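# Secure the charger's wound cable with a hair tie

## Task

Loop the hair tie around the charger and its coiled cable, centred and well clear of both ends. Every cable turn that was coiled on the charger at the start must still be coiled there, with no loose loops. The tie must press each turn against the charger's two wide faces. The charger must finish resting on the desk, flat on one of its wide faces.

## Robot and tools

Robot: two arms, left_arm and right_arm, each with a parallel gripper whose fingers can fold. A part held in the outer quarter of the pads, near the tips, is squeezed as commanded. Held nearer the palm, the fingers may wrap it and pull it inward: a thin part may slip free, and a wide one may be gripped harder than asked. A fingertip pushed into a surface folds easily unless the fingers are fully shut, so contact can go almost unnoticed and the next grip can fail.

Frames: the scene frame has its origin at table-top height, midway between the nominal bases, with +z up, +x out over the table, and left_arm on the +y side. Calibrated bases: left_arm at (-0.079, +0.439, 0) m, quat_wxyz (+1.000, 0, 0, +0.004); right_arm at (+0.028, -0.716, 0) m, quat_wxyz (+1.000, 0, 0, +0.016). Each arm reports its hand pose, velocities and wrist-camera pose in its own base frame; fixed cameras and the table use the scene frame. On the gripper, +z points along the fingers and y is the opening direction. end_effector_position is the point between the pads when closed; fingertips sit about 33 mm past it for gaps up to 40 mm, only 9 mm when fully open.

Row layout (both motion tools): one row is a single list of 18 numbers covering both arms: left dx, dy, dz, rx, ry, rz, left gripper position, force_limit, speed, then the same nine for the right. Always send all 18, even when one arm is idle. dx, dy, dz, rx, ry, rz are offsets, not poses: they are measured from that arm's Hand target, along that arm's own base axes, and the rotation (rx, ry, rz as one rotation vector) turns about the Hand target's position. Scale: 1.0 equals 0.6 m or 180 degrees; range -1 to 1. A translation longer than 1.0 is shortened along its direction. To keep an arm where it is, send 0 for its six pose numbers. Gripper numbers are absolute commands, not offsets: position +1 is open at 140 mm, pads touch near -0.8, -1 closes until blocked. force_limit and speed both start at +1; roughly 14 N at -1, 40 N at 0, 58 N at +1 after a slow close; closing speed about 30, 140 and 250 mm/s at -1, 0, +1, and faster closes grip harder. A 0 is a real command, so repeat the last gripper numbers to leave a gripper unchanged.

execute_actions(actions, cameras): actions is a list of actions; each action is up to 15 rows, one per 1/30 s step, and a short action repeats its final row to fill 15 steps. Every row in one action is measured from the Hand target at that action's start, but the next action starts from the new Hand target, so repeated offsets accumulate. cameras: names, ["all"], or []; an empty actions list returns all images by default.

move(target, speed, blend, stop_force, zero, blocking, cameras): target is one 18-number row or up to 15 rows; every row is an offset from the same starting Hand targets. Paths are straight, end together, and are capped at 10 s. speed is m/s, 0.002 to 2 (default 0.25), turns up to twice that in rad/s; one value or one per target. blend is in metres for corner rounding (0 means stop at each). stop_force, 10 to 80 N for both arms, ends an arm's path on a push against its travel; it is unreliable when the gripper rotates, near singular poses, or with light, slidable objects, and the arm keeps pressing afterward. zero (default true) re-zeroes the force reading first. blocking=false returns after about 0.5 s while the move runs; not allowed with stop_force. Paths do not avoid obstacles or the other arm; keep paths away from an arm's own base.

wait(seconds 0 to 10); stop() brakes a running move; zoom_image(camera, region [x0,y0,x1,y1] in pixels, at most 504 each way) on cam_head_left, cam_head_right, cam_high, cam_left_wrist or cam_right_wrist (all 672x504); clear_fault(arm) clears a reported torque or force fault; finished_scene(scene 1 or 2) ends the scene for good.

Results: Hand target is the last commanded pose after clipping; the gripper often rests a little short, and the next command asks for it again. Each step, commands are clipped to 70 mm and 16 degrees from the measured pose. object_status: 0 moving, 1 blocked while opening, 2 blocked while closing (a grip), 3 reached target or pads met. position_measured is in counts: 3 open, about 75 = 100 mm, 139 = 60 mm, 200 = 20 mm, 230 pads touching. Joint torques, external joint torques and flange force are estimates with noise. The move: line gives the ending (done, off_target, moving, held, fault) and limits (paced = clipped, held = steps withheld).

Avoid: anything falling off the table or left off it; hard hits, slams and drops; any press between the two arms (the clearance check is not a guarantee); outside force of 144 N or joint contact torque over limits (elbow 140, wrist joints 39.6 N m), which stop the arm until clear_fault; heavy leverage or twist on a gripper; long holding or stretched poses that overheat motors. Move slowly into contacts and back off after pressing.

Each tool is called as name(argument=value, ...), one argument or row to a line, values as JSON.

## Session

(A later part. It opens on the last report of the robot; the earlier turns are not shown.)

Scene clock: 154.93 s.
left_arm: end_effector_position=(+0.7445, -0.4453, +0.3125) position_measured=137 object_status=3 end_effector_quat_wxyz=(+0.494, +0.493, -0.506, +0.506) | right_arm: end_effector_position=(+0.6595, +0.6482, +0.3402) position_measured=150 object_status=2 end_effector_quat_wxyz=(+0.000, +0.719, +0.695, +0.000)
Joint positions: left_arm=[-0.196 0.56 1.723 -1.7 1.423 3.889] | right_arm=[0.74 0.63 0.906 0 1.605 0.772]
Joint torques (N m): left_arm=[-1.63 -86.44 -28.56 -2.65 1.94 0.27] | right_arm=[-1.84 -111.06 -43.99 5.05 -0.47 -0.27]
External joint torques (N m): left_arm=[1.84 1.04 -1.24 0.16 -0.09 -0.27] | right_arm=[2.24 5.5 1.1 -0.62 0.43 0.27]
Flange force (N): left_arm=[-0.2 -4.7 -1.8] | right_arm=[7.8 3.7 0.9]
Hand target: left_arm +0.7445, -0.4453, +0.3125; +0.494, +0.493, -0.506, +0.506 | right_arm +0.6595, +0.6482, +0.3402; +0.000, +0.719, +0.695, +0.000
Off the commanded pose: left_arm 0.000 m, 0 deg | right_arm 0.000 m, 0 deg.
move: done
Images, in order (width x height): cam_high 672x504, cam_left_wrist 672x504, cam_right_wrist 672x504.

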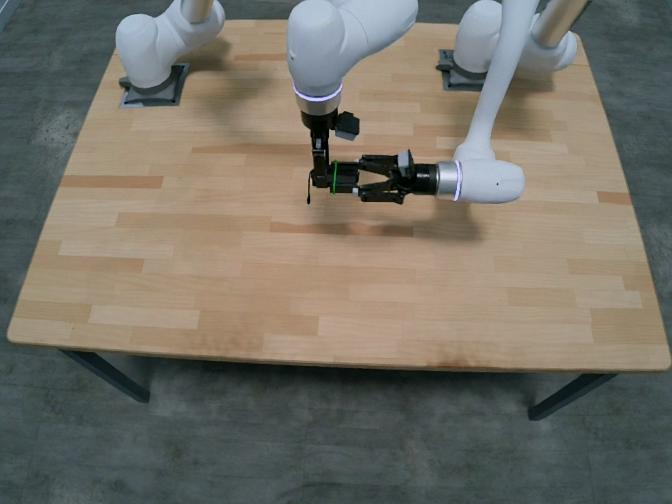

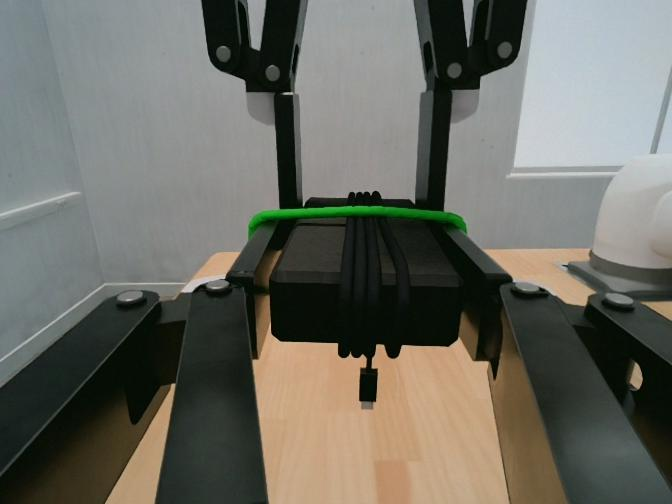

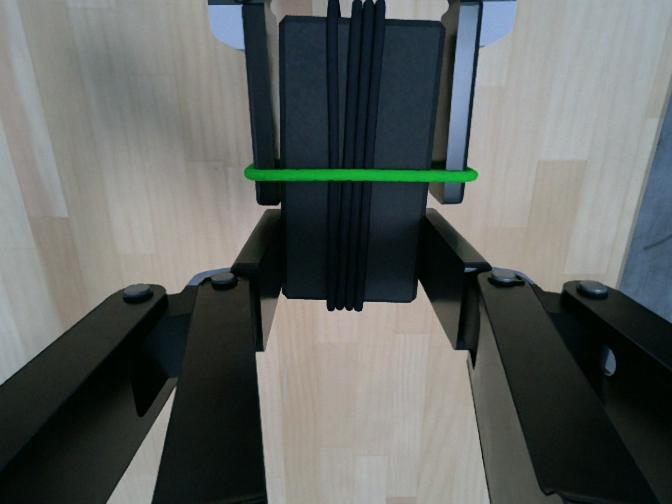

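move(
  target=[0,0,0,0,0,0,-1,-0.5,-1,0,0,0,0,0,0,-1,0.5,-1],
)

wait(
  seconds=0.6,
)

Scene clock: 160.60 s.
left_arm: end_effector_position=(+0.7445, -0.4454, +0.3125) position_measured=148 object_status=2 end_effector_quat_wxyz=(+0.494, +0.493, -0.506, +0.506) | right_arm: end_effector_position=(+0.6597, +0.6482, +0.3403) position_measured=150 object_status=2 end_effector_quat_wxyz=(+0.000, +0.719, +0.695, +0.000)
Joint positions: left_arm=[-0.196 0.56 1.723 -1.7 1.424 3.889] | right_arm=[0.74 0.63 0.906 -0.001 1.605 0.772]
Joint torques (N m): left_arm=[5.9 -81.19 -38.79 -9.7 -5.78 0.27] | right_arm=[22.5 -113.95 -39.1 14.44 4.91 -0.32]
External joint torques (N m): left_arm=[-6.02 -3.7 9.11 7.21 7.62 -0.27] | right_arm=[-22.59 9.49 -3.5 -10.05 -4.96 0.32]
Flange force (N): left_arm=[0.8 22.8 -9.5] | right_arm=[0.6 33.8 1.8]
Hand target: left_arm +0.7445, -0.4453, +0.3125; +0.494, +0.493, -0.506, +0.506 | right_arm +0.6595, +0.6482, +0.3402; +0.000, +0.719, +0.695, +0.000
Off the commanded pose: left_arm 0.000 m, 0 deg | right_arm 0.000 m, 0 deg.
move: done

Scene clock: 161.20 s.
left_arm: end_effector_position=(+0.7445, -0.4453, +0.3125) position_measured=148 object_status=2 end_effector_quat_wxyz=(+0.494, +0.493, -0.506, +0.506) | right_arm: end_effector_position=(+0.6596, +0.6482, +0.3403) position_measured=150 object_status=2 end_effector_quat_wxyz=(+0.000, +0.719, +0.695, +0.000)
Joint positions: left_arm=[-0.196 0.56 1.723 -1.7 1.423 3.889] | right_arm=[0.74 0.63 0.906 0 1.605 0.772]
Joint torques (N m): left_arm=[7.26 -81.29 -39.78 -10.22 -6.43 0.25] | right_arm=[24.71 -114.49 -38.62 15.01 5.57 -0.44]
External joint torques (N m): left_arm=[-7.4 -4 10.01 7.71 8.28 -0.25] | right_arm=[-24.52 10 -3.9 -10.61 -5.61 0.44]
Flange force (N): left_arm=[0.7 25.3 -9.2] | right_arm=[0.3 36.3 2.2]
Hand target: left_arm +0.7445, -0.4453, +0.3125; +0.494, +0.493, -0.506, +0.506 | right_arm +0.6595, +0.6482, +0.3402; +0.000, +0.719, +0.695, +0.000
Tool commands: left_gripper/position=-1.0 left_gripper/force_limit=-0.5 left_gripper/speed=-1.0 right_gripper/position=-1.0 right_gripper/force_limit=+0.5 right_gripper/speed=-1.0
Off the commanded pose: left_arm 0.000 m, 0 deg | right_arm 0.000 m, 0 deg.
wait: 0.60 s; at rest by 0.17 s

move(
  target=[-0.002,0,0,0,0,0,-1,-0.5,-1,0,0,0,0,0,0,-1,0.5,-1],
  speed=0.02,
)

move(
  target=[0,0,0,0,0,0,-1,-0.5,-1,0,0,0,0,0,0,0.1,0.5,-1],
  speed=0.02,
)

move(
  target=[0,0,0.0,0,0,0,-1,-0.5,-1,0,-0.02,0.25,0,0,0,0.1,0,-1],
  speed=0.1,
  cameras=["cam_right_wrist","cam_high","cam_left_wrist"],
)

zoom_image(
  camera="cam_high",
  region=[280, 140, 400, 220],
)

Scene clock: 166.37 s.
left_arm: end_effector_position=(+0.7434, -0.4453, +0.3124) position_measured=148 object_status=2 end_effector_quat_wxyz=(+0.494, +0.494, -0.506, +0.506) | right_arm: end_effector_position=(+0.6594, +0.6483, +0.3402) position_measured=150 object_status=2 end_effector_quat_wxyz=(+0.000, +0.719, +0.695, +0.000)
Joint positions: left_arm=[-0.196 0.559 1.726 -1.7 1.423 3.89] | right_arm=[0.74 0.63 0.906 0 1.605 0.772]
Joint torques (N m): left_arm=[0.46 -86.06 -34.33 -6.37 -1.07 0.39] | right_arm=[10.62 -110.34 -41.32 9.87 1.41 -0.27]
External joint torques (N m): left_arm=[-0.45 1.01 4.6 3.88 2.92 -0.39] | right_arm=[-10.39 7.06 -0.81 -5.51 -1.46 0.27]
Flange force (N): left_arm=[-2.1 7.1 -6.9] | right_arm=[3.2 18.2 0.6]
Hand target: left_arm +0.7433, -0.4453, +0.3125; +0.494, +0.493, -0.506, +0.506 | right_arm +0.6595, +0.6482, +0.3402; +0.000, +0.719, +0.695, +0.000
Off the commanded pose: left_arm 0.000 m, 0 deg | right_arm 0.000 m, 0 deg.
move: done

Scene clock: 167.37 s.
left_arm: end_effector_position=(+0.7433, -0.4453, +0.3125) position_measured=148 object_status=2 end_effector_quat_wxyz=(+0.494, +0.493, -0.506, +0.506) | right_arm: end_effector_position=(+0.6595, +0.6483, +0.3402) position_measured=117 object_status=0 end_effector_quat_wxyz=(+0.000, +0.719, +0.695, +0.000)
Joint positions: left_arm=[-0.196 0.559 1.726 -1.7 1.423 3.89] | right_arm=[0.74 0.63 0.906 0 1.605 0.772]
Joint torques (N m): left_arm=[-1.63 -89.22 -30.32 -3.61 2.72 0.29] | right_arm=[-2.04 -107.98 -41.94 4.91 -0.31 -0.3]
External joint torques (N m): left_arm=[1.38 4.19 0.62 1.11 -0.87 -0.29] | right_arm=[1.88 3.73 -0.56 -0.53 0.27 0.3]
Flange force (N): left_arm=[-4.0 -4.6 -1.3] | right_arm=[8.8 5.2 -1.8]
Hand target: left_arm +0.7433, -0.4453, +0.3125; +0.494, +0.493, -0.506, +0.506 | right_arm +0.6595, +0.6482, +0.3402; +0.000, +0.719, +0.695, +0.000
Off the commanded pose: left_arm 0.000 m, 0 deg | right_arm 0.000 m, 0 deg.
move: done

Scene clock: 169.23 s.
left_arm: end_effector_position=(+0.7433, -0.4453, +0.3125) position_measured=148 object_status=2 end_effector_quat_wxyz=(+0.494, +0.493, -0.506, +0.506) | right_arm: end_effector_position=(+0.6595, +0.6362, +0.4902) position_measured=117 object_status=3 end_effector_quat_wxyz=(+0.000, +0.719, +0.695, +0.000)
Joint positions: left_arm=[-0.196 0.559 1.726 -1.7 1.423 3.89] | right_arm=[0.73 0.678 0.551 0 1.912 0.762]
Joint torques (N m): left_arm=[-1.27 -89.27 -30.18 -3.56 2.74 0.32] | right_arm=[-2.06 -109.41 -39.26 4.6 -0.28 -0.28]
External joint torques (N m): left_arm=[1.02 3.96 0.39 1.05 -0.88 -0.32] | right_arm=[2.46 2.37 -1.22 -0.41 0.25 0.28]
Flange force (N): left_arm=[-3.6 -4.8 -0.7] | right_arm=[0.0 0.0 0.0]
Hand target: left_arm +0.7433, -0.4453, +0.3125; +0.494, +0.493, -0.506, +0.506 | right_arm +0.6595, +0.6362, +0.4902; +0.000, +0.719, +0.695, +0.000
Off the commanded pose: left_arm 0.000 m, 0 deg | right_arm 0.000 m, 0 deg.
move: done
Images, in order (width x height): cam_high 672x504, cam_left_wrist 672x504, cam_right_wrist 672x504.

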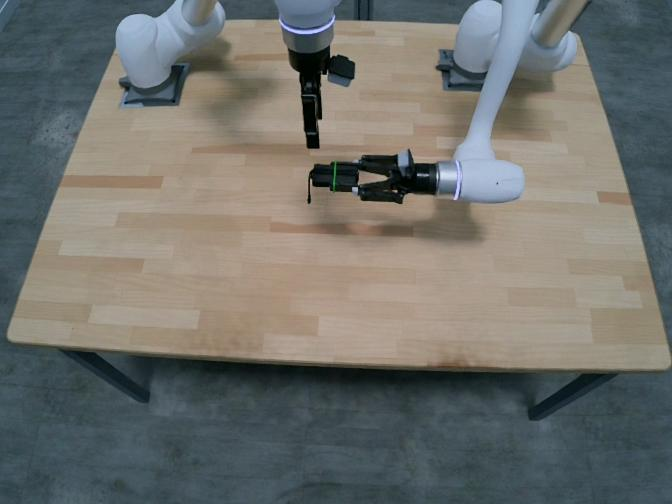

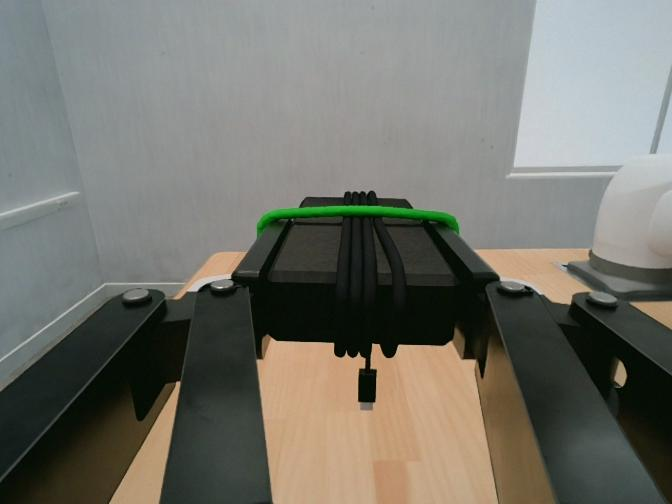

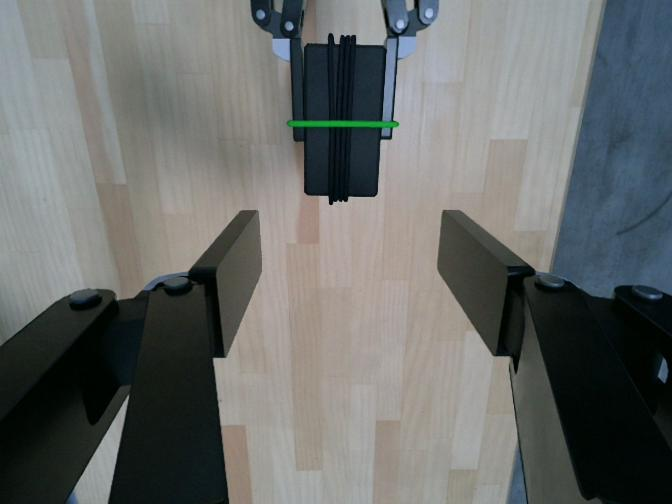

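Scaled by 4.200.

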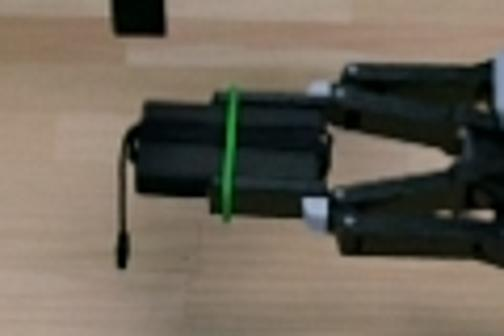

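move(
  target=[
    [0,0,0,0,0.508,0,-1,-0.5,-1,0,-0.25,0,0,0,0,0.1,0,-1],
    [0,0,0,0,0.508,0,-1,-0.5,-1,0.002,-0.2,-0.292,0.5,-0.008,0.008,0.0,0,-1],
  ],
  speed=0.2,
  cameras=["cam_right_wrist","cam_high","cam_left_wrist"],
)

zoom_image(
  camera="cam_right_wrist",
  region=[240, 80, 480, 320],
)

zoom_image(
  camera="cam_high",
  region=[240, 120, 400, 240],
)

Scene clock: 186.07 s.
left_arm: end_effector_position=(+0.7433, -0.4453, +0.3125) position_measured=148 object_status=2 end_effector_quat_wxyz=(+0.707, +0.707, +0.000, +0.000) | right_arm: end_effector_position=(+0.6608, +0.5162, +0.3150) position_measured=129 object_status=0 end_effector_quat_wxyz=(+0.500, -0.500, -0.500, -0.500)
Joint positions: left_arm=[-0.197 0.558 1.726 -1.701 1.423 2.294] | right_arm=[0.221 0.475 1.866 1.726 1.412 -0.781]
Joint torques (N m): left_arm=[-1.35 -89.19 -30.24 -3.52 2.76 0.36] | right_arm=[-2.01 -84.55 -33.58 1.92 1.71 -0.31]
External joint torques (N m): left_arm=[1.69 4.05 0.47 1.04 -0.92 -0.31] | right_arm=[2.17 3.06 -0.45 -0.47 0.25 0.31]
Flange force (N): left_arm=[4.9 -3.6 -1.6] | right_arm=[-2.8 4.2 3.6]
Hand target: left_arm +0.7433, -0.4453, +0.3125; +0.707, +0.707, +0.000, +0.000 | right_arm +0.6607, +0.5162, +0.3150; +0.500, -0.500, -0.500, -0.500
Off the commanded pose: left_arm 0.000 m, 0 deg | right_arm 0.000 m, 0 deg.
move: done
Images, in order (width x height): cam_high 672x504, cam_left_wrist 672x504, cam_right_wrist 672x504.

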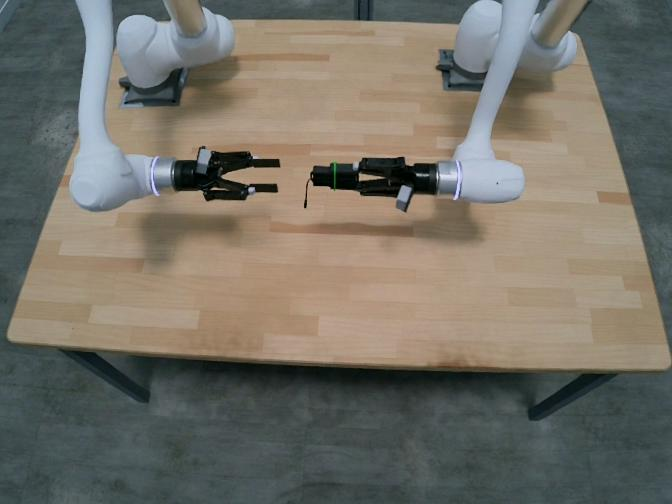

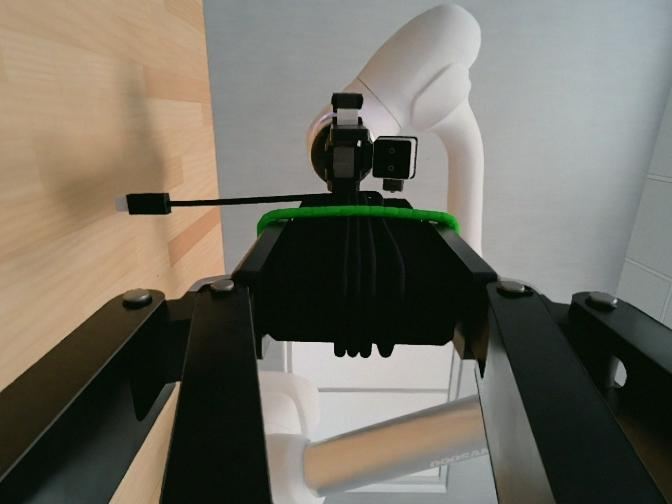

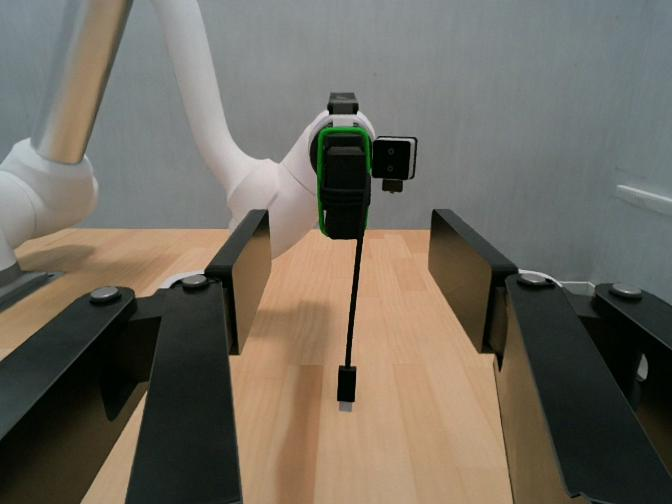

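Scaled by 2.100.

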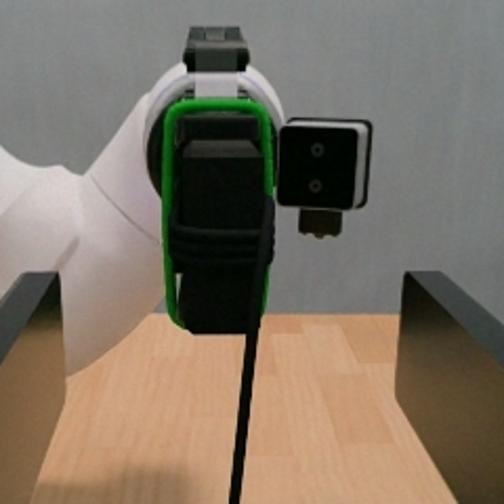

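Scaled by 3.150.

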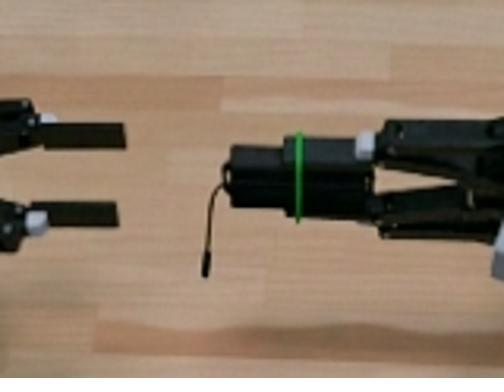

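move(
  target=[0,0,0,0,0,0,-1,-0.5,-1,-0.0015,0.13,0,0,0,0.0074,0.0,0,-1],
  speed=0.12,
  cameras=["cam_right_wrist"],
)

zoom_image(
  camera="cam_right_wrist",
  region=[240, 80, 480, 320],
)

Scene clock: 192.27 s.
left_arm: end_effector_position=(+0.7433, -0.4453, +0.3125) position_measured=148 object_status=2 end_effector_quat_wxyz=(+0.707, +0.707, +0.000, +0.000) | right_arm: end_effector_position=(+0.6599, +0.5942, +0.3150) position_measured=129 object_status=3 end_effector_quat_wxyz=(+0.506, -0.494, -0.505, -0.494)
Joint positions: left_arm=[-0.197 0.558 1.726 -1.701 1.423 2.294] | right_arm=[0.326 0.513 1.8 1.779 1.349 -0.765]
Joint torques (N m): left_arm=[-1.25 -89.01 -30.35 -3.55 2.76 0.36] | right_arm=[-1.97 -89.07 -34.37 1.7 1.67 -0.3]
External joint torques (N m): left_arm=[1.85 3.82 0.6 1.09 -0.92 -0.31] | right_arm=[1.81 2.69 -0.59 -0.39 0.27 0.3]
Flange force (N): left_arm=[4.4 -3.5 -1.9] | right_arm=[-2.2 4.0 3.4]
Hand target: left_arm +0.7433, -0.4453, +0.3125; +0.707, +0.707, +0.000, +0.000 | right_arm +0.6598, +0.5942, +0.3150; +0.506, -0.494, -0.505, -0.494
Off the commanded pose: left_arm 0.000 m, 0 deg | right_arm 0.000 m, 0 deg.
move: done
Images, in order (width x height): cam_right_wrist 672x504.

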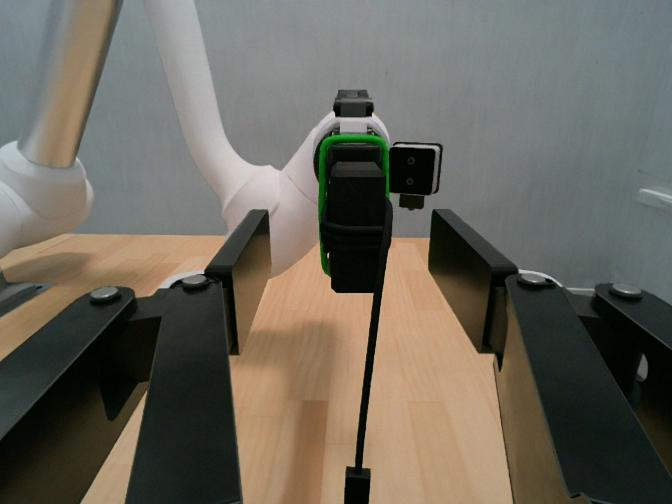

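Scaled by 2.100.

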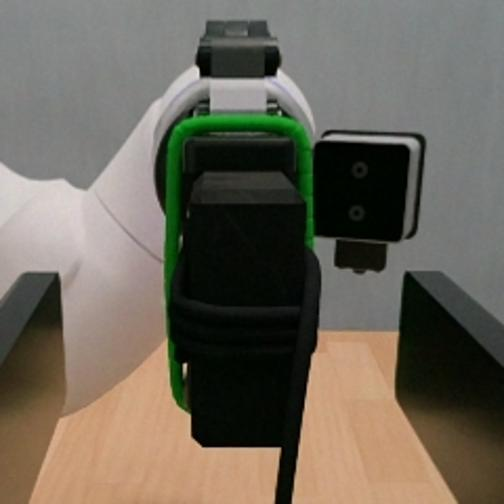

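move(
  target=[0,0,0,0,0,0,-1,-0.5,-1,0.0015,0.095,0,0,0,0,0.0,0,-1],
  speed=0.08,
  cameras=["cam_right_wrist","cam_high"],
)

zoom_image(
  camera="cam_high",
  region=[240, 120, 400, 240],
)

Scene clock: 197.20 s.
left_arm: end_effector_position=(+0.7433, -0.4453, +0.3125) position_measured=148 object_status=2 end_effector_quat_wxyz=(+0.707, +0.707, +0.000, +0.000) | right_arm: end_effector_position=(+0.6608, +0.6512, +0.3150) position_measured=129 object_status=3 end_effector_quat_wxyz=(+0.506, -0.494, -0.505, -0.494)
Joint positions: left_arm=[-0.197 0.558 1.726 -1.701 1.423 2.294] | right_arm=[0.398 0.541 1.75 1.826 1.291 -0.756]
Joint torques (N m): left_arm=[-1.29 -89.09 -30.2 -3.55 2.74 0.38] | right_arm=[-1.99 -92.68 -35.07 1.49 1.62 -0.29]
External joint torques (N m): left_arm=[1.1 4.25 0.51 1.07 -0.89 -0.33] | right_arm=[1.97 3.06 -0.51 -0.37 0.29 0.29]
Flange force (N): left_arm=[5.0 -3.8 -0.8] | right_arm=[-2.6 4.0 3.9]
Hand target: left_arm +0.7433, -0.4453, +0.3125; +0.707, +0.707, +0.000, +0.000 | right_arm +0.6607, +0.6512, +0.3150; +0.506, -0.494, -0.505, -0.494
Off the commanded pose: left_arm 0.000 m, 0 deg | right_arm 0.000 m, 0 deg.
move: done
Images, in order (width x height): cam_high 672x504, cam_right_wrist 672x504.

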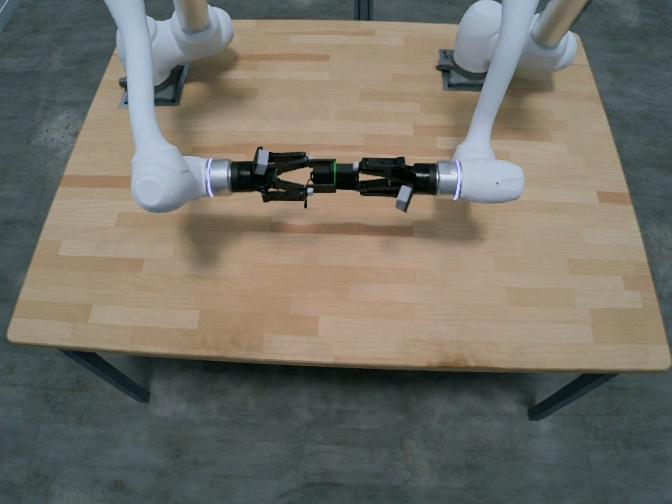

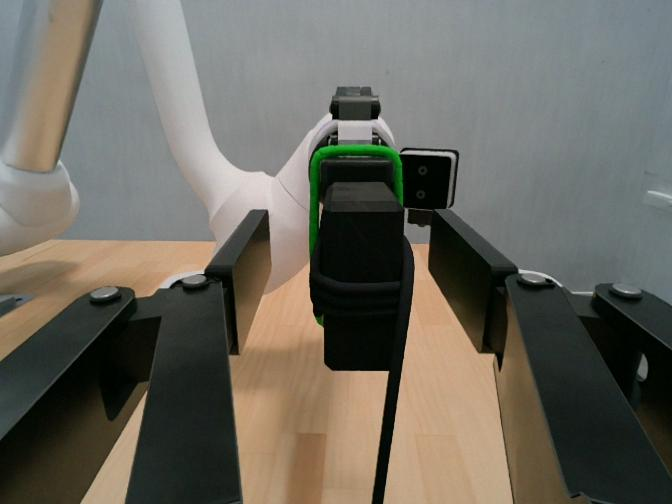

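Scaled by 3.150.

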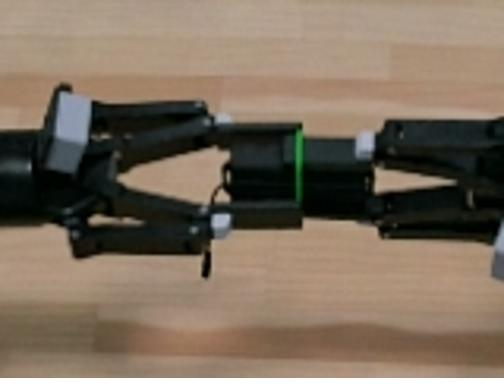

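move(
  target=[0,0,0,0,0,0,-1,-0.5,-1,0,0.0067,0,0,0,0,0.0,0,-1],
  speed=0.03,
)

move(
  target=[0,0,0,0,0,0,-1,-0.5,-1,0,0,0,0,0,0,-1,0.7,-1],
)

wait(
  seconds=1,
  cameras=["cam_right_wrist","cam_high","cam_left_wrist"],
)

zoom_image(
  camera="cam_high",
  region=[240, 120, 400, 240],
)

zoom_image(
  camera="cam_left_wrist",
  region=[220, 140, 500, 400],
)

Scene clock: 203.37 s.
left_arm: end_effector_position=(+0.7433, -0.4453, +0.3125) position_measured=148 object_status=2 end_effector_quat_wxyz=(+0.707, +0.707, +0.000, +0.000) | right_arm: end_effector_position=(+0.6608, +0.6553, +0.3150) position_measured=129 object_status=3 end_effector_quat_wxyz=(+0.506, -0.494, -0.505, -0.494)
Joint positions: left_arm=[-0.197 0.558 1.726 -1.701 1.423 2.294] | right_arm=[0.404 0.544 1.746 1.829 1.287 -0.755]
Joint torques (N m): left_arm=[-1.43 -89.21 -30.22 -3.57 2.77 0.39] | right_arm=[-2.11 -92.92 -35.2 1.5 1.67 -0.32]
External joint torques (N m): left_arm=[1.56 4.18 0.47 1.08 -0.93 -0.35] | right_arm=[2.12 2.16 -0.9 -0.37 0.26 0.31]
Flange force (N): left_arm=[5.1 -3.7 -1.4] | right_arm=[-1.4 3.7 4.1]
Hand target: left_arm +0.7433, -0.4453, +0.3125; +0.707, +0.707, +0.000, +0.000 | right_arm +0.6607, +0.6553, +0.3150; +0.506, -0.494, -0.505, -0.494
Off the commanded pose: left_arm 0.000 m, 0 deg | right_arm 0.000 m, 0 deg.
move: done

Scene clock: 204.97 s.
left_arm: end_effector_position=(+0.7433, -0.4453, +0.3125) position_measured=148 object_status=2 end_effector_quat_wxyz=(+0.707, +0.707, +0.000, +0.000) | right_arm: end_effector_position=(+0.6608, +0.6553, +0.3151) position_measured=182 object_status=0 end_effector_quat_wxyz=(+0.506, -0.494, -0.505, -0.494)
Joint positions: left_arm=[-0.197 0.558 1.726 -1.701 1.423 2.294] | right_arm=[0.404 0.544 1.746 1.829 1.287 -0.755]
Joint torques (N m): left_arm=[6.1 -86.21 -38.76 -9.01 -2.68 0.25] | right_arm=[16.32 -95.34 -28.02 -3.9 7.1 -0.46]
External joint torques (N m): left_arm=[-5.66 0.88 8.96 6.54 4.52 -0.2] | right_arm=[-16.35 5.8 -7.64 5.01 -5.18 0.46]
Flange force (N): left_arm=[-17.3 -4.2 -5.5] | right_arm=[-2.0 26.5 -1.4]
Hand target: left_arm +0.7433, -0.4453, +0.3125; +0.707, +0.707, +0.000, +0.000 | right_arm +0.6607, +0.6553, +0.3150; +0.506, -0.494, -0.505, -0.494
Off the commanded pose: left_arm 0.000 m, 0 deg | right_arm 0.000 m, 0 deg.
move: done

Scene clock: 205.97 s.
left_arm: end_effector_position=(+0.7433, -0.4453, +0.3125) position_measured=148 object_status=2 end_effector_quat_wxyz=(+0.707, +0.707, +0.000, +0.000) | right_arm: end_effector_position=(+0.6607, +0.6553, +0.3150) position_measured=182 object_status=2 end_effector_quat_wxyz=(+0.506, -0.494, -0.505, -0.494)
Joint positions: left_arm=[-0.197 0.558 1.726 -1.701 1.423 2.294] | right_arm=[0.404 0.544 1.746 1.829 1.287 -0.755]
Joint torques (N m): left_arm=[6.78 -86.95 -39.03 -9.36 -2.52 0.25] | right_arm=[15.63 -94.34 -27.39 -4.31 6.94 -0.35]
External joint torques (N m): left_arm=[-6.9 2.09 9.36 6.89 4.37 -0.2] | right_arm=[-15.72 4.04 -8.52 5.45 -5.01 0.35]
Flange force (N): left_arm=[-16.9 -5.6 -3.9] | right_arm=[-0.1 25.6 -0.6]
Hand target: left_arm +0.7433, -0.4453, +0.3125; +0.707, +0.707, +0.000, +0.000 | right_arm +0.6607, +0.6553, +0.3150; +0.506, -0.494, -0.505, -0.494
Tool commands: left_gripper/position=-1.0 left_gripper/force_limit=-0.5 left_gripper/speed=-1.0 right_gripper/position=-1.0 right_gripper/force_limit=+0.7 right_gripper/speed=-1.0
Off the commanded pose: left_arm 0.000 m, 0 deg | right_arm 0.000 m, 0 deg.
wait: 1.00 s; at rest by 0.17 s
Images, in order (width x height): cam_high 672x504, cam_left_wrist 672x504, cam_right_wrist 672x504.

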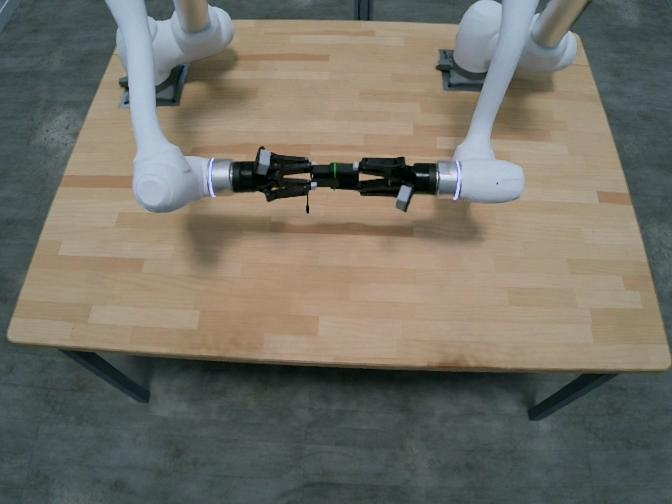

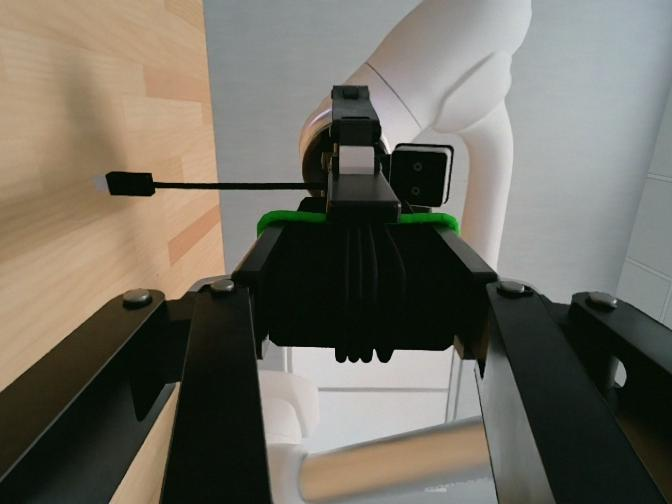

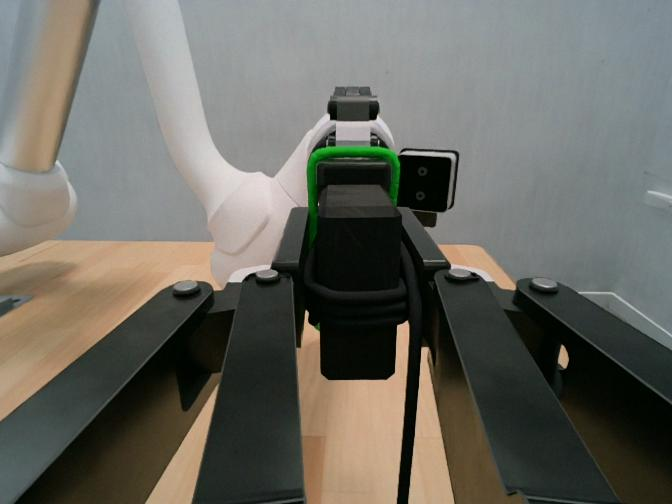

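Scaled by 3.150.

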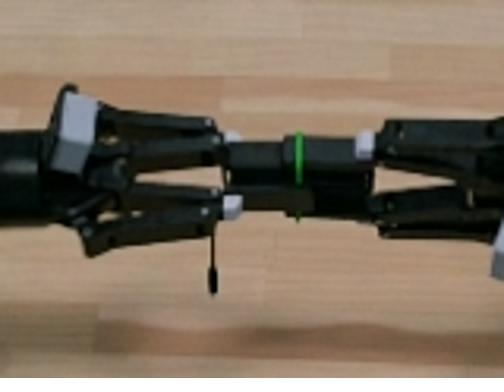

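Scaled by 1.800.

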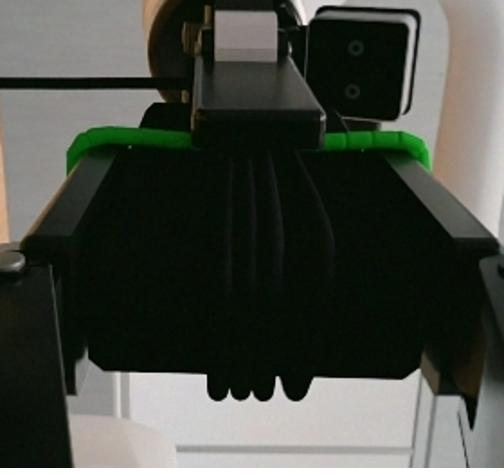

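move(
  target=[0,0,0,0,0,0,-0.12,-0.7,-1,0,0,0,0,0,0,-1,0.7,-1],
)

move(
  target=[0,0.025,0,0,0,0,-0.12,-0.7,-1,0,0,0,0,0,0,-1,0.7,-1],
  speed=0.02,
  cameras=["cam_high","cam_left_wrist"],
)

zoom_image(
  camera="cam_high",
  region=[240, 120, 400, 240],
)

zoom_image(
  camera="cam_left_wrist",
  region=[220, 140, 500, 400],
)

Scene clock: 210.03 s.
left_arm: end_effector_position=(+0.7433, -0.4453, +0.3125) position_measured=144 object_status=3 end_effector_quat_wxyz=(+0.707, +0.707, +0.000, +0.000) | right_arm: end_effector_position=(+0.6607, +0.6552, +0.3149) position_measured=182 object_status=2 end_effector_quat_wxyz=(+0.506, -0.495, -0.505, -0.494)
Joint positions: left_arm=[-0.197 0.558 1.726 -1.701 1.423 2.294] | right_arm=[0.404 0.544 1.746 1.829 1.287 -0.755]
Joint torques (N m): left_arm=[-1.12 -88.2 -30.28 -3.65 2.12 0.33] | right_arm=[-0.79 -93.92 -35.33 1.42 2.25 -0.27]
External joint torques (N m): left_arm=[1.45 3.22 0.58 1.19 -0.29 -0.28] | right_arm=[1.13 3.38 -0.53 -0.31 -0.31 0.27]
Flange force (N): left_arm=[3.7 -3.0 -2.2] | right_arm=[-2.7 4.7 3.7]
Hand target: left_arm +0.7433, -0.4453, +0.3125; +0.707, +0.707, +0.000, +0.000 | right_arm +0.6607, +0.6553, +0.3150; +0.506, -0.494, -0.505, -0.494
Off the commanded pose: left_arm 0.000 m, 0 deg | right_arm 0.000 m, 0 deg.
move: done

Scene clock: 211.00 s.
left_arm: end_effector_position=(+0.7433, -0.4303, +0.3125) position_measured=144 object_status=3 end_effector_quat_wxyz=(+0.707, +0.707, +0.000, +0.000) | right_arm: end_effector_position=(+0.6607, +0.6553, +0.3150) position_measured=182 object_status=2 end_effector_quat_wxyz=(+0.506, -0.494, -0.505, -0.494)
Joint positions: left_arm=[-0.177 0.556 1.731 -1.688 1.438 2.295] | right_arm=[0.404 0.544 1.746 1.829 1.287 -0.755]
Joint torques (N m): left_arm=[-0.96 -87.47 -29.22 -3.12 2.51 0.31] | right_arm=[-2.55 -94.31 -35.93 1.93 1.96 -0.25]
External joint torques (N m): left_arm=[1.16 2.79 -0.4 0.67 -0.67 -0.26] | right_arm=[2.34 4.83 0.35 -0.81 -0.05 0.25]
Flange force (N): left_arm=[4.9 -2.2 -0.9] | right_arm=[-4.6 4.3 4.5]
Hand target: left_arm +0.7433, -0.4303, +0.3125; +0.707, +0.707, +0.000, +0.000 | right_arm +0.6607, +0.6553, +0.3150; +0.506, -0.494, -0.505, -0.494
Off the commanded pose: left_arm 0.000 m, 0 deg | right_arm 0.000 m, 0 deg.
move: done
Images, in order (width x height): cam_high 672x504, cam_left_wrist 672x504.

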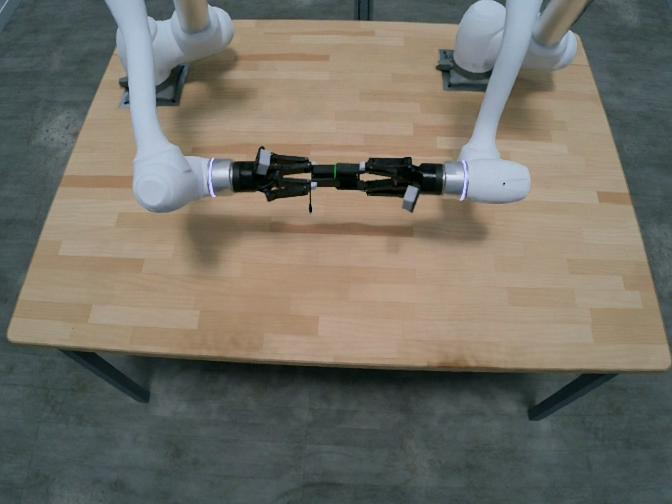

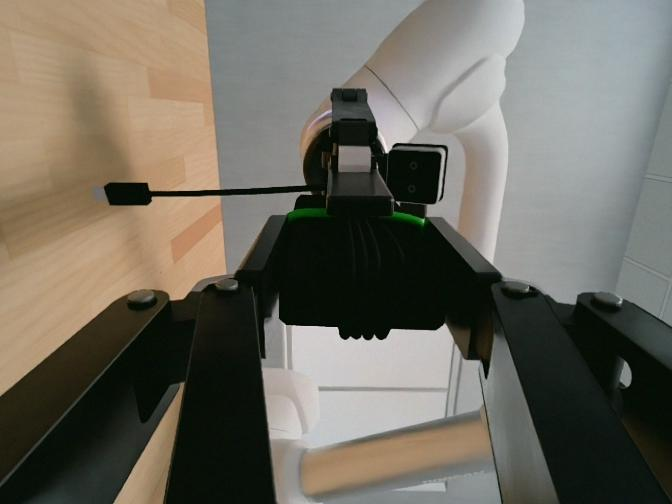

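Scaled by 3.150.

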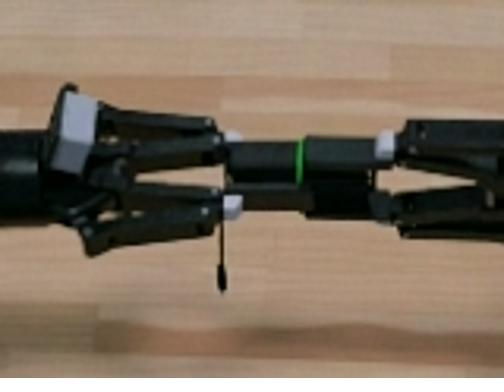

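Scaled by 1.800.

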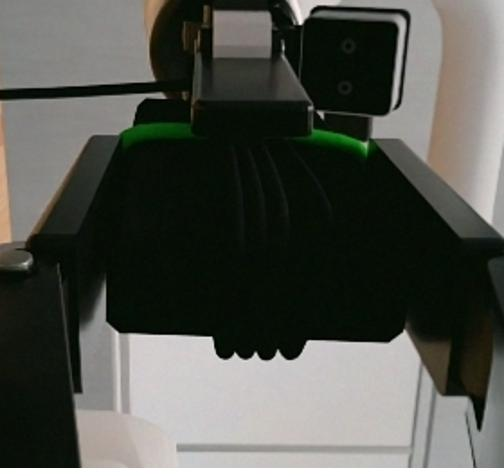

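move(
  target=[
    [0,0.15,0,0,0,0,0.2,-0.7,0,0,0,0,0,0,0,-1,0.7,-1],
    [-0.017,0.25,0.207,0.3849,0.3849,0.3849,0.2,-0.7,0,0,0,0,0.012,-0.5,-0.001,-1,0.7,-1],
  ],
  speed=0.25,
)

move(
  target=[
    [0.0117,-0.252,0,0,0,0,0.2,-0.7,0,0,0,0,0,0,0,-1,0.7,-1],
    [0.0117,-0.252,-0.12,0,0,0,0.2,-0.7,0,0,0,0,0,0,0,-1,0.7,-1],
  ],
  speed=0.12,
  cameras=["cam_left_wrist","cam_high"],
)

zoom_image(
  camera="cam_left_wrist",
  region=[200, 140, 500, 440],
)

Scene clock: 224.23 s.
left_arm: end_effector_position=(+0.7331, -0.2803, +0.4367) position_measured=104 object_status=3 end_effector_quat_wxyz=(+0.000, +0.707, +0.707, +0.000) | right_arm: end_effector_position=(+0.6608, +0.6553, +0.3151) position_measured=182 object_status=2 end_effector_quat_wxyz=(-0.008, -0.008, +0.706, +0.708)
Joint positions: left_arm=[-0.409 0.374 1.126 0.001 1.641 -0.409] | right_arm=[0.404 0.545 1.747 1.832 1.29 -2.329]
Joint torques (N m): left_arm=[-0.79 -82.03 -40.87 4.33 0.27 0.33] | right_arm=[-2.09 -95.88 -36.96 2.42 2.48 -0.26]
External joint torques (N m): left_arm=[0.68 1.66 -1.34 0.06 -0.25 -0.33] | right_arm=[2.36 5.65 1.11 -1.3 -0.54 0.31]
Flange force (N): left_arm=[-1.8 5.9 -2.4] | right_arm=[-4.0 -5.4 4.4]
Hand target: left_arm +0.7331, -0.2803, +0.4367; +0.000, +0.707, +0.707, +0.000 | right_arm +0.6607, +0.6553, +0.3150; -0.008, -0.008, +0.706, +0.708
Off the commanded pose: left_arm 0.000 m, 0 deg | right_arm 0.000 m, 0 deg.
move: done

Scene clock: 226.63 s.
left_arm: end_effector_position=(+0.7402, -0.4315, +0.3647) position_measured=104 object_status=3 end_effector_quat_wxyz=(+0.000, +0.707, +0.707, +0.000) | right_arm: end_effector_position=(+0.6607, +0.6553, +0.3150) position_measured=182 object_status=2 end_effector_quat_wxyz=(-0.008, -0.008, +0.706, +0.708)
Joint positions: left_arm=[-0.568 0.499 1.07 0.001 1.571 -0.568] | right_arm=[0.404 0.545 1.747 1.832 1.29 -2.329]
Joint torques (N m): left_arm=[-1.35 -93.71 -40.75 4.3 0.24 0.28] | right_arm=[-1.94 -96.08 -36.99 2.38 2.49 -0.28]
External joint torques (N m): left_arm=[1.3 1.24 -1.61 0.1 -0.22 -0.28] | right_arm=[2.05 5.99 1.26 -1.26 -0.55 0.33]
Flange force (N): left_arm=[-2.3 6.3 -2.5] | right_arm=[-4.2 -5.8 4.1]
Hand target: left_arm +0.7402, -0.4315, +0.3647; +0.000, +0.707, +0.707, +0.000 | right_arm +0.6607, +0.6553, +0.3150; -0.008, -0.008, +0.706, +0.708
Off the commanded pose: left_arm 0.000 m, 0 deg | right_arm 0.000 m, 0 deg.
move: done
Images, in order (width x height): cam_high 672x504, cam_left_wrist 672x504.

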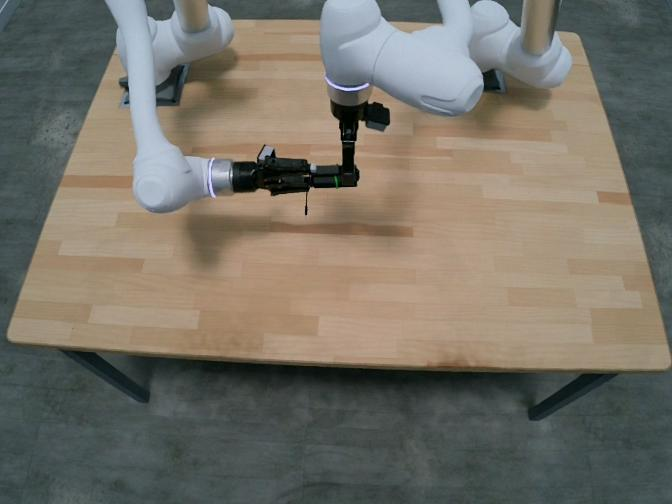

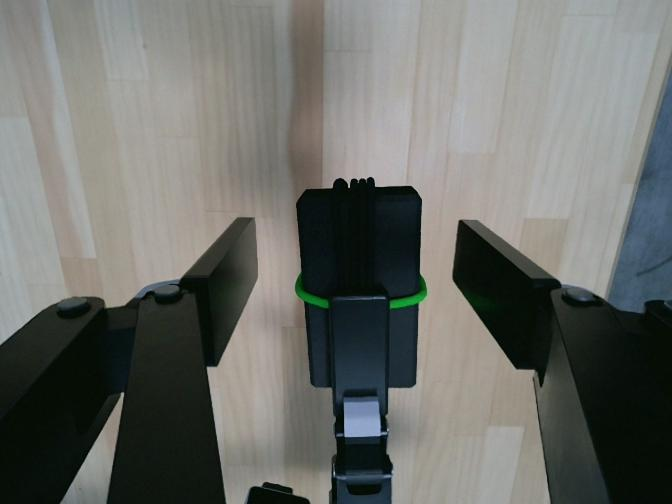

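Scaled by 1.680.

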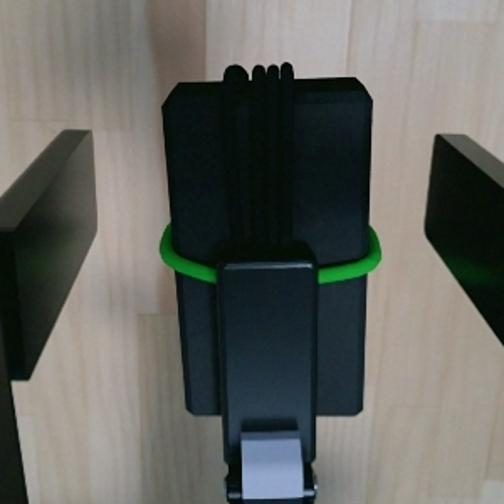

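move(
  target=[-0.001,0.003,-0.05,0,0,0,0.2,-0.7,0,0,0,0,0,0,0,-1,0.7,-1],
  speed=0.08,
)

move(
  target=[0,0,0,0,0,0,-1,0.4,-1,0,0,0,0,0,0,-1,0.7,-1],
)

wait(
  seconds=1,
  cameras=["cam_left_wrist"],
)

Scene clock: 231.33 s.
left_arm: end_effector_position=(+0.7396, -0.4297, +0.3347) position_measured=104 object_status=3 end_effector_quat_wxyz=(+0.000, +0.707, +0.707, +0.000) | right_arm: end_effector_position=(+0.6607, +0.6553, +0.3150) position_measured=182 object_status=2 end_effector_quat_wxyz=(-0.008, -0.008, +0.706, +0.708)
Joint positions: left_arm=[-0.567 0.498 1.126 0.001 1.517 -0.567] | right_arm=[0.404 0.545 1.747 1.832 1.29 -2.329]
Joint torques (N m): left_arm=[-1.32 -93.23 -41.53 4.32 0.26 0.33] | right_arm=[-2.15 -96.1 -36.93 2.4 2.47 -0.27]
External joint torques (N m): left_arm=[1.63 1.7 -0.48 0.04 -0.25 -0.33] | right_arm=[2.01 6.06 1.25 -1.26 -0.54 0.32]
Flange force (N): left_arm=[-0.8 4.4 -0.2] | right_arm=[-4.3 -5.9 4.1]
Hand target: left_arm +0.7396, -0.4297, +0.3347; +0.000, +0.707, +0.707, +0.000 | right_arm +0.6607, +0.6553, +0.3150; -0.008, -0.008, +0.706, +0.708
Off the commanded pose: left_arm 0.000 m, 0 deg | right_arm 0.000 m, 0 deg.
move: done

Scene clock: 232.83 s.
left_arm: end_effector_position=(+0.7396, -0.4297, +0.3347) position_measured=149 object_status=0 end_effector_quat_wxyz=(+0.000, +0.707, +0.707, +0.000) | right_arm: end_effector_position=(+0.6607, +0.6553, +0.3150) position_measured=182 object_status=2 end_effector_quat_wxyz=(-0.008, -0.008, +0.706, +0.708)
Joint positions: left_arm=[-0.567 0.498 1.126 0.001 1.517 -0.567] | right_arm=[0.404 0.545 1.747 1.832 1.29 -2.329]
Joint torques (N m): left_arm=[-5.44 -91.82 -37.44 2.66 1.91 0.54] | right_arm=[-5.93 -97.31 -40.93 4.62 1.52 -0.31]
External joint torques (N m): left_arm=[5.54 -0.33 -4.79 1.72 -1.89 -0.54] | right_arm=[5.85 7.13 5.09 -3.49 0.41 0.36]
Flange force (N): left_arm=[-0.5 12.4 -4.6] | right_arm=[2.5 -8.2 3.2]
Hand target: left_arm +0.7396, -0.4297, +0.3347; +0.000, +0.707, +0.707, +0.000 | right_arm +0.6607, +0.6553, +0.3150; -0.008, -0.008, +0.706, +0.708
Off the commanded pose: left_arm 0.000 m, 0 deg | right_arm 0.000 m, 0 deg.
move: done

Scene clock: 233.83 s.
left_arm: end_effector_position=(+0.7396, -0.4297, +0.3347) position_measured=149 object_status=2 end_effector_quat_wxyz=(+0.000, +0.707, +0.707, +0.000) | right_arm: end_effector_position=(+0.6607, +0.6553, +0.3150) position_measured=182 object_status=2 end_effector_quat_wxyz=(-0.008, -0.008, +0.706, +0.708)
Joint positions: left_arm=[-0.567 0.498 1.126 0.001 1.517 -0.567] | right_arm=[0.404 0.545 1.747 1.832 1.29 -2.329]
Joint torques (N m): left_arm=[-5.49 -92.63 -37.9 2.67 1.86 0.54] | right_arm=[-5.72 -96.79 -40.39 4.51 1.37 -0.3]
External joint torques (N m): left_arm=[5.55 0.58 -4.3 1.72 -1.85 -0.54] | right_arm=[5.73 6.67 4.68 -3.38 0.57 0.35]
Flange force (N): left_arm=[-0.6 12.7 -3.8] | right_arm=[2.2 -7.7 3.2]
Hand target: left_arm +0.7396, -0.4297, +0.3347; +0.000, +0.707, +0.707, +0.000 | right_arm +0.6607, +0.6553, +0.3150; -0.008, -0.008, +0.706, +0.708
Tool commands: left_gripper/position=-1.0 left_gripper/force_limit=+0.4 left_gripper/speed=-1.0 right_gripper/position=-1.0 right_gripper/force_limit=+0.7 right_gripper/speed=-1.0
Off the commanded pose: left_arm 0.000 m, 0 deg | right_arm 0.000 m, 0 deg.
wait: 1.00 s; at rest by 0.17 s
Images, in order (width x height): cam_left_wrist 672x504.

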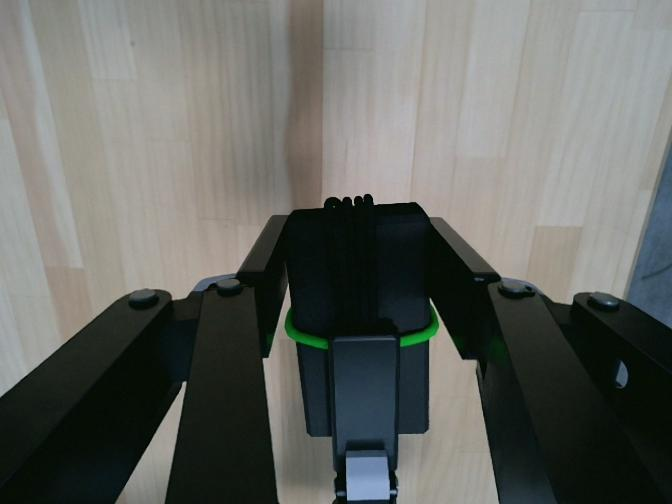

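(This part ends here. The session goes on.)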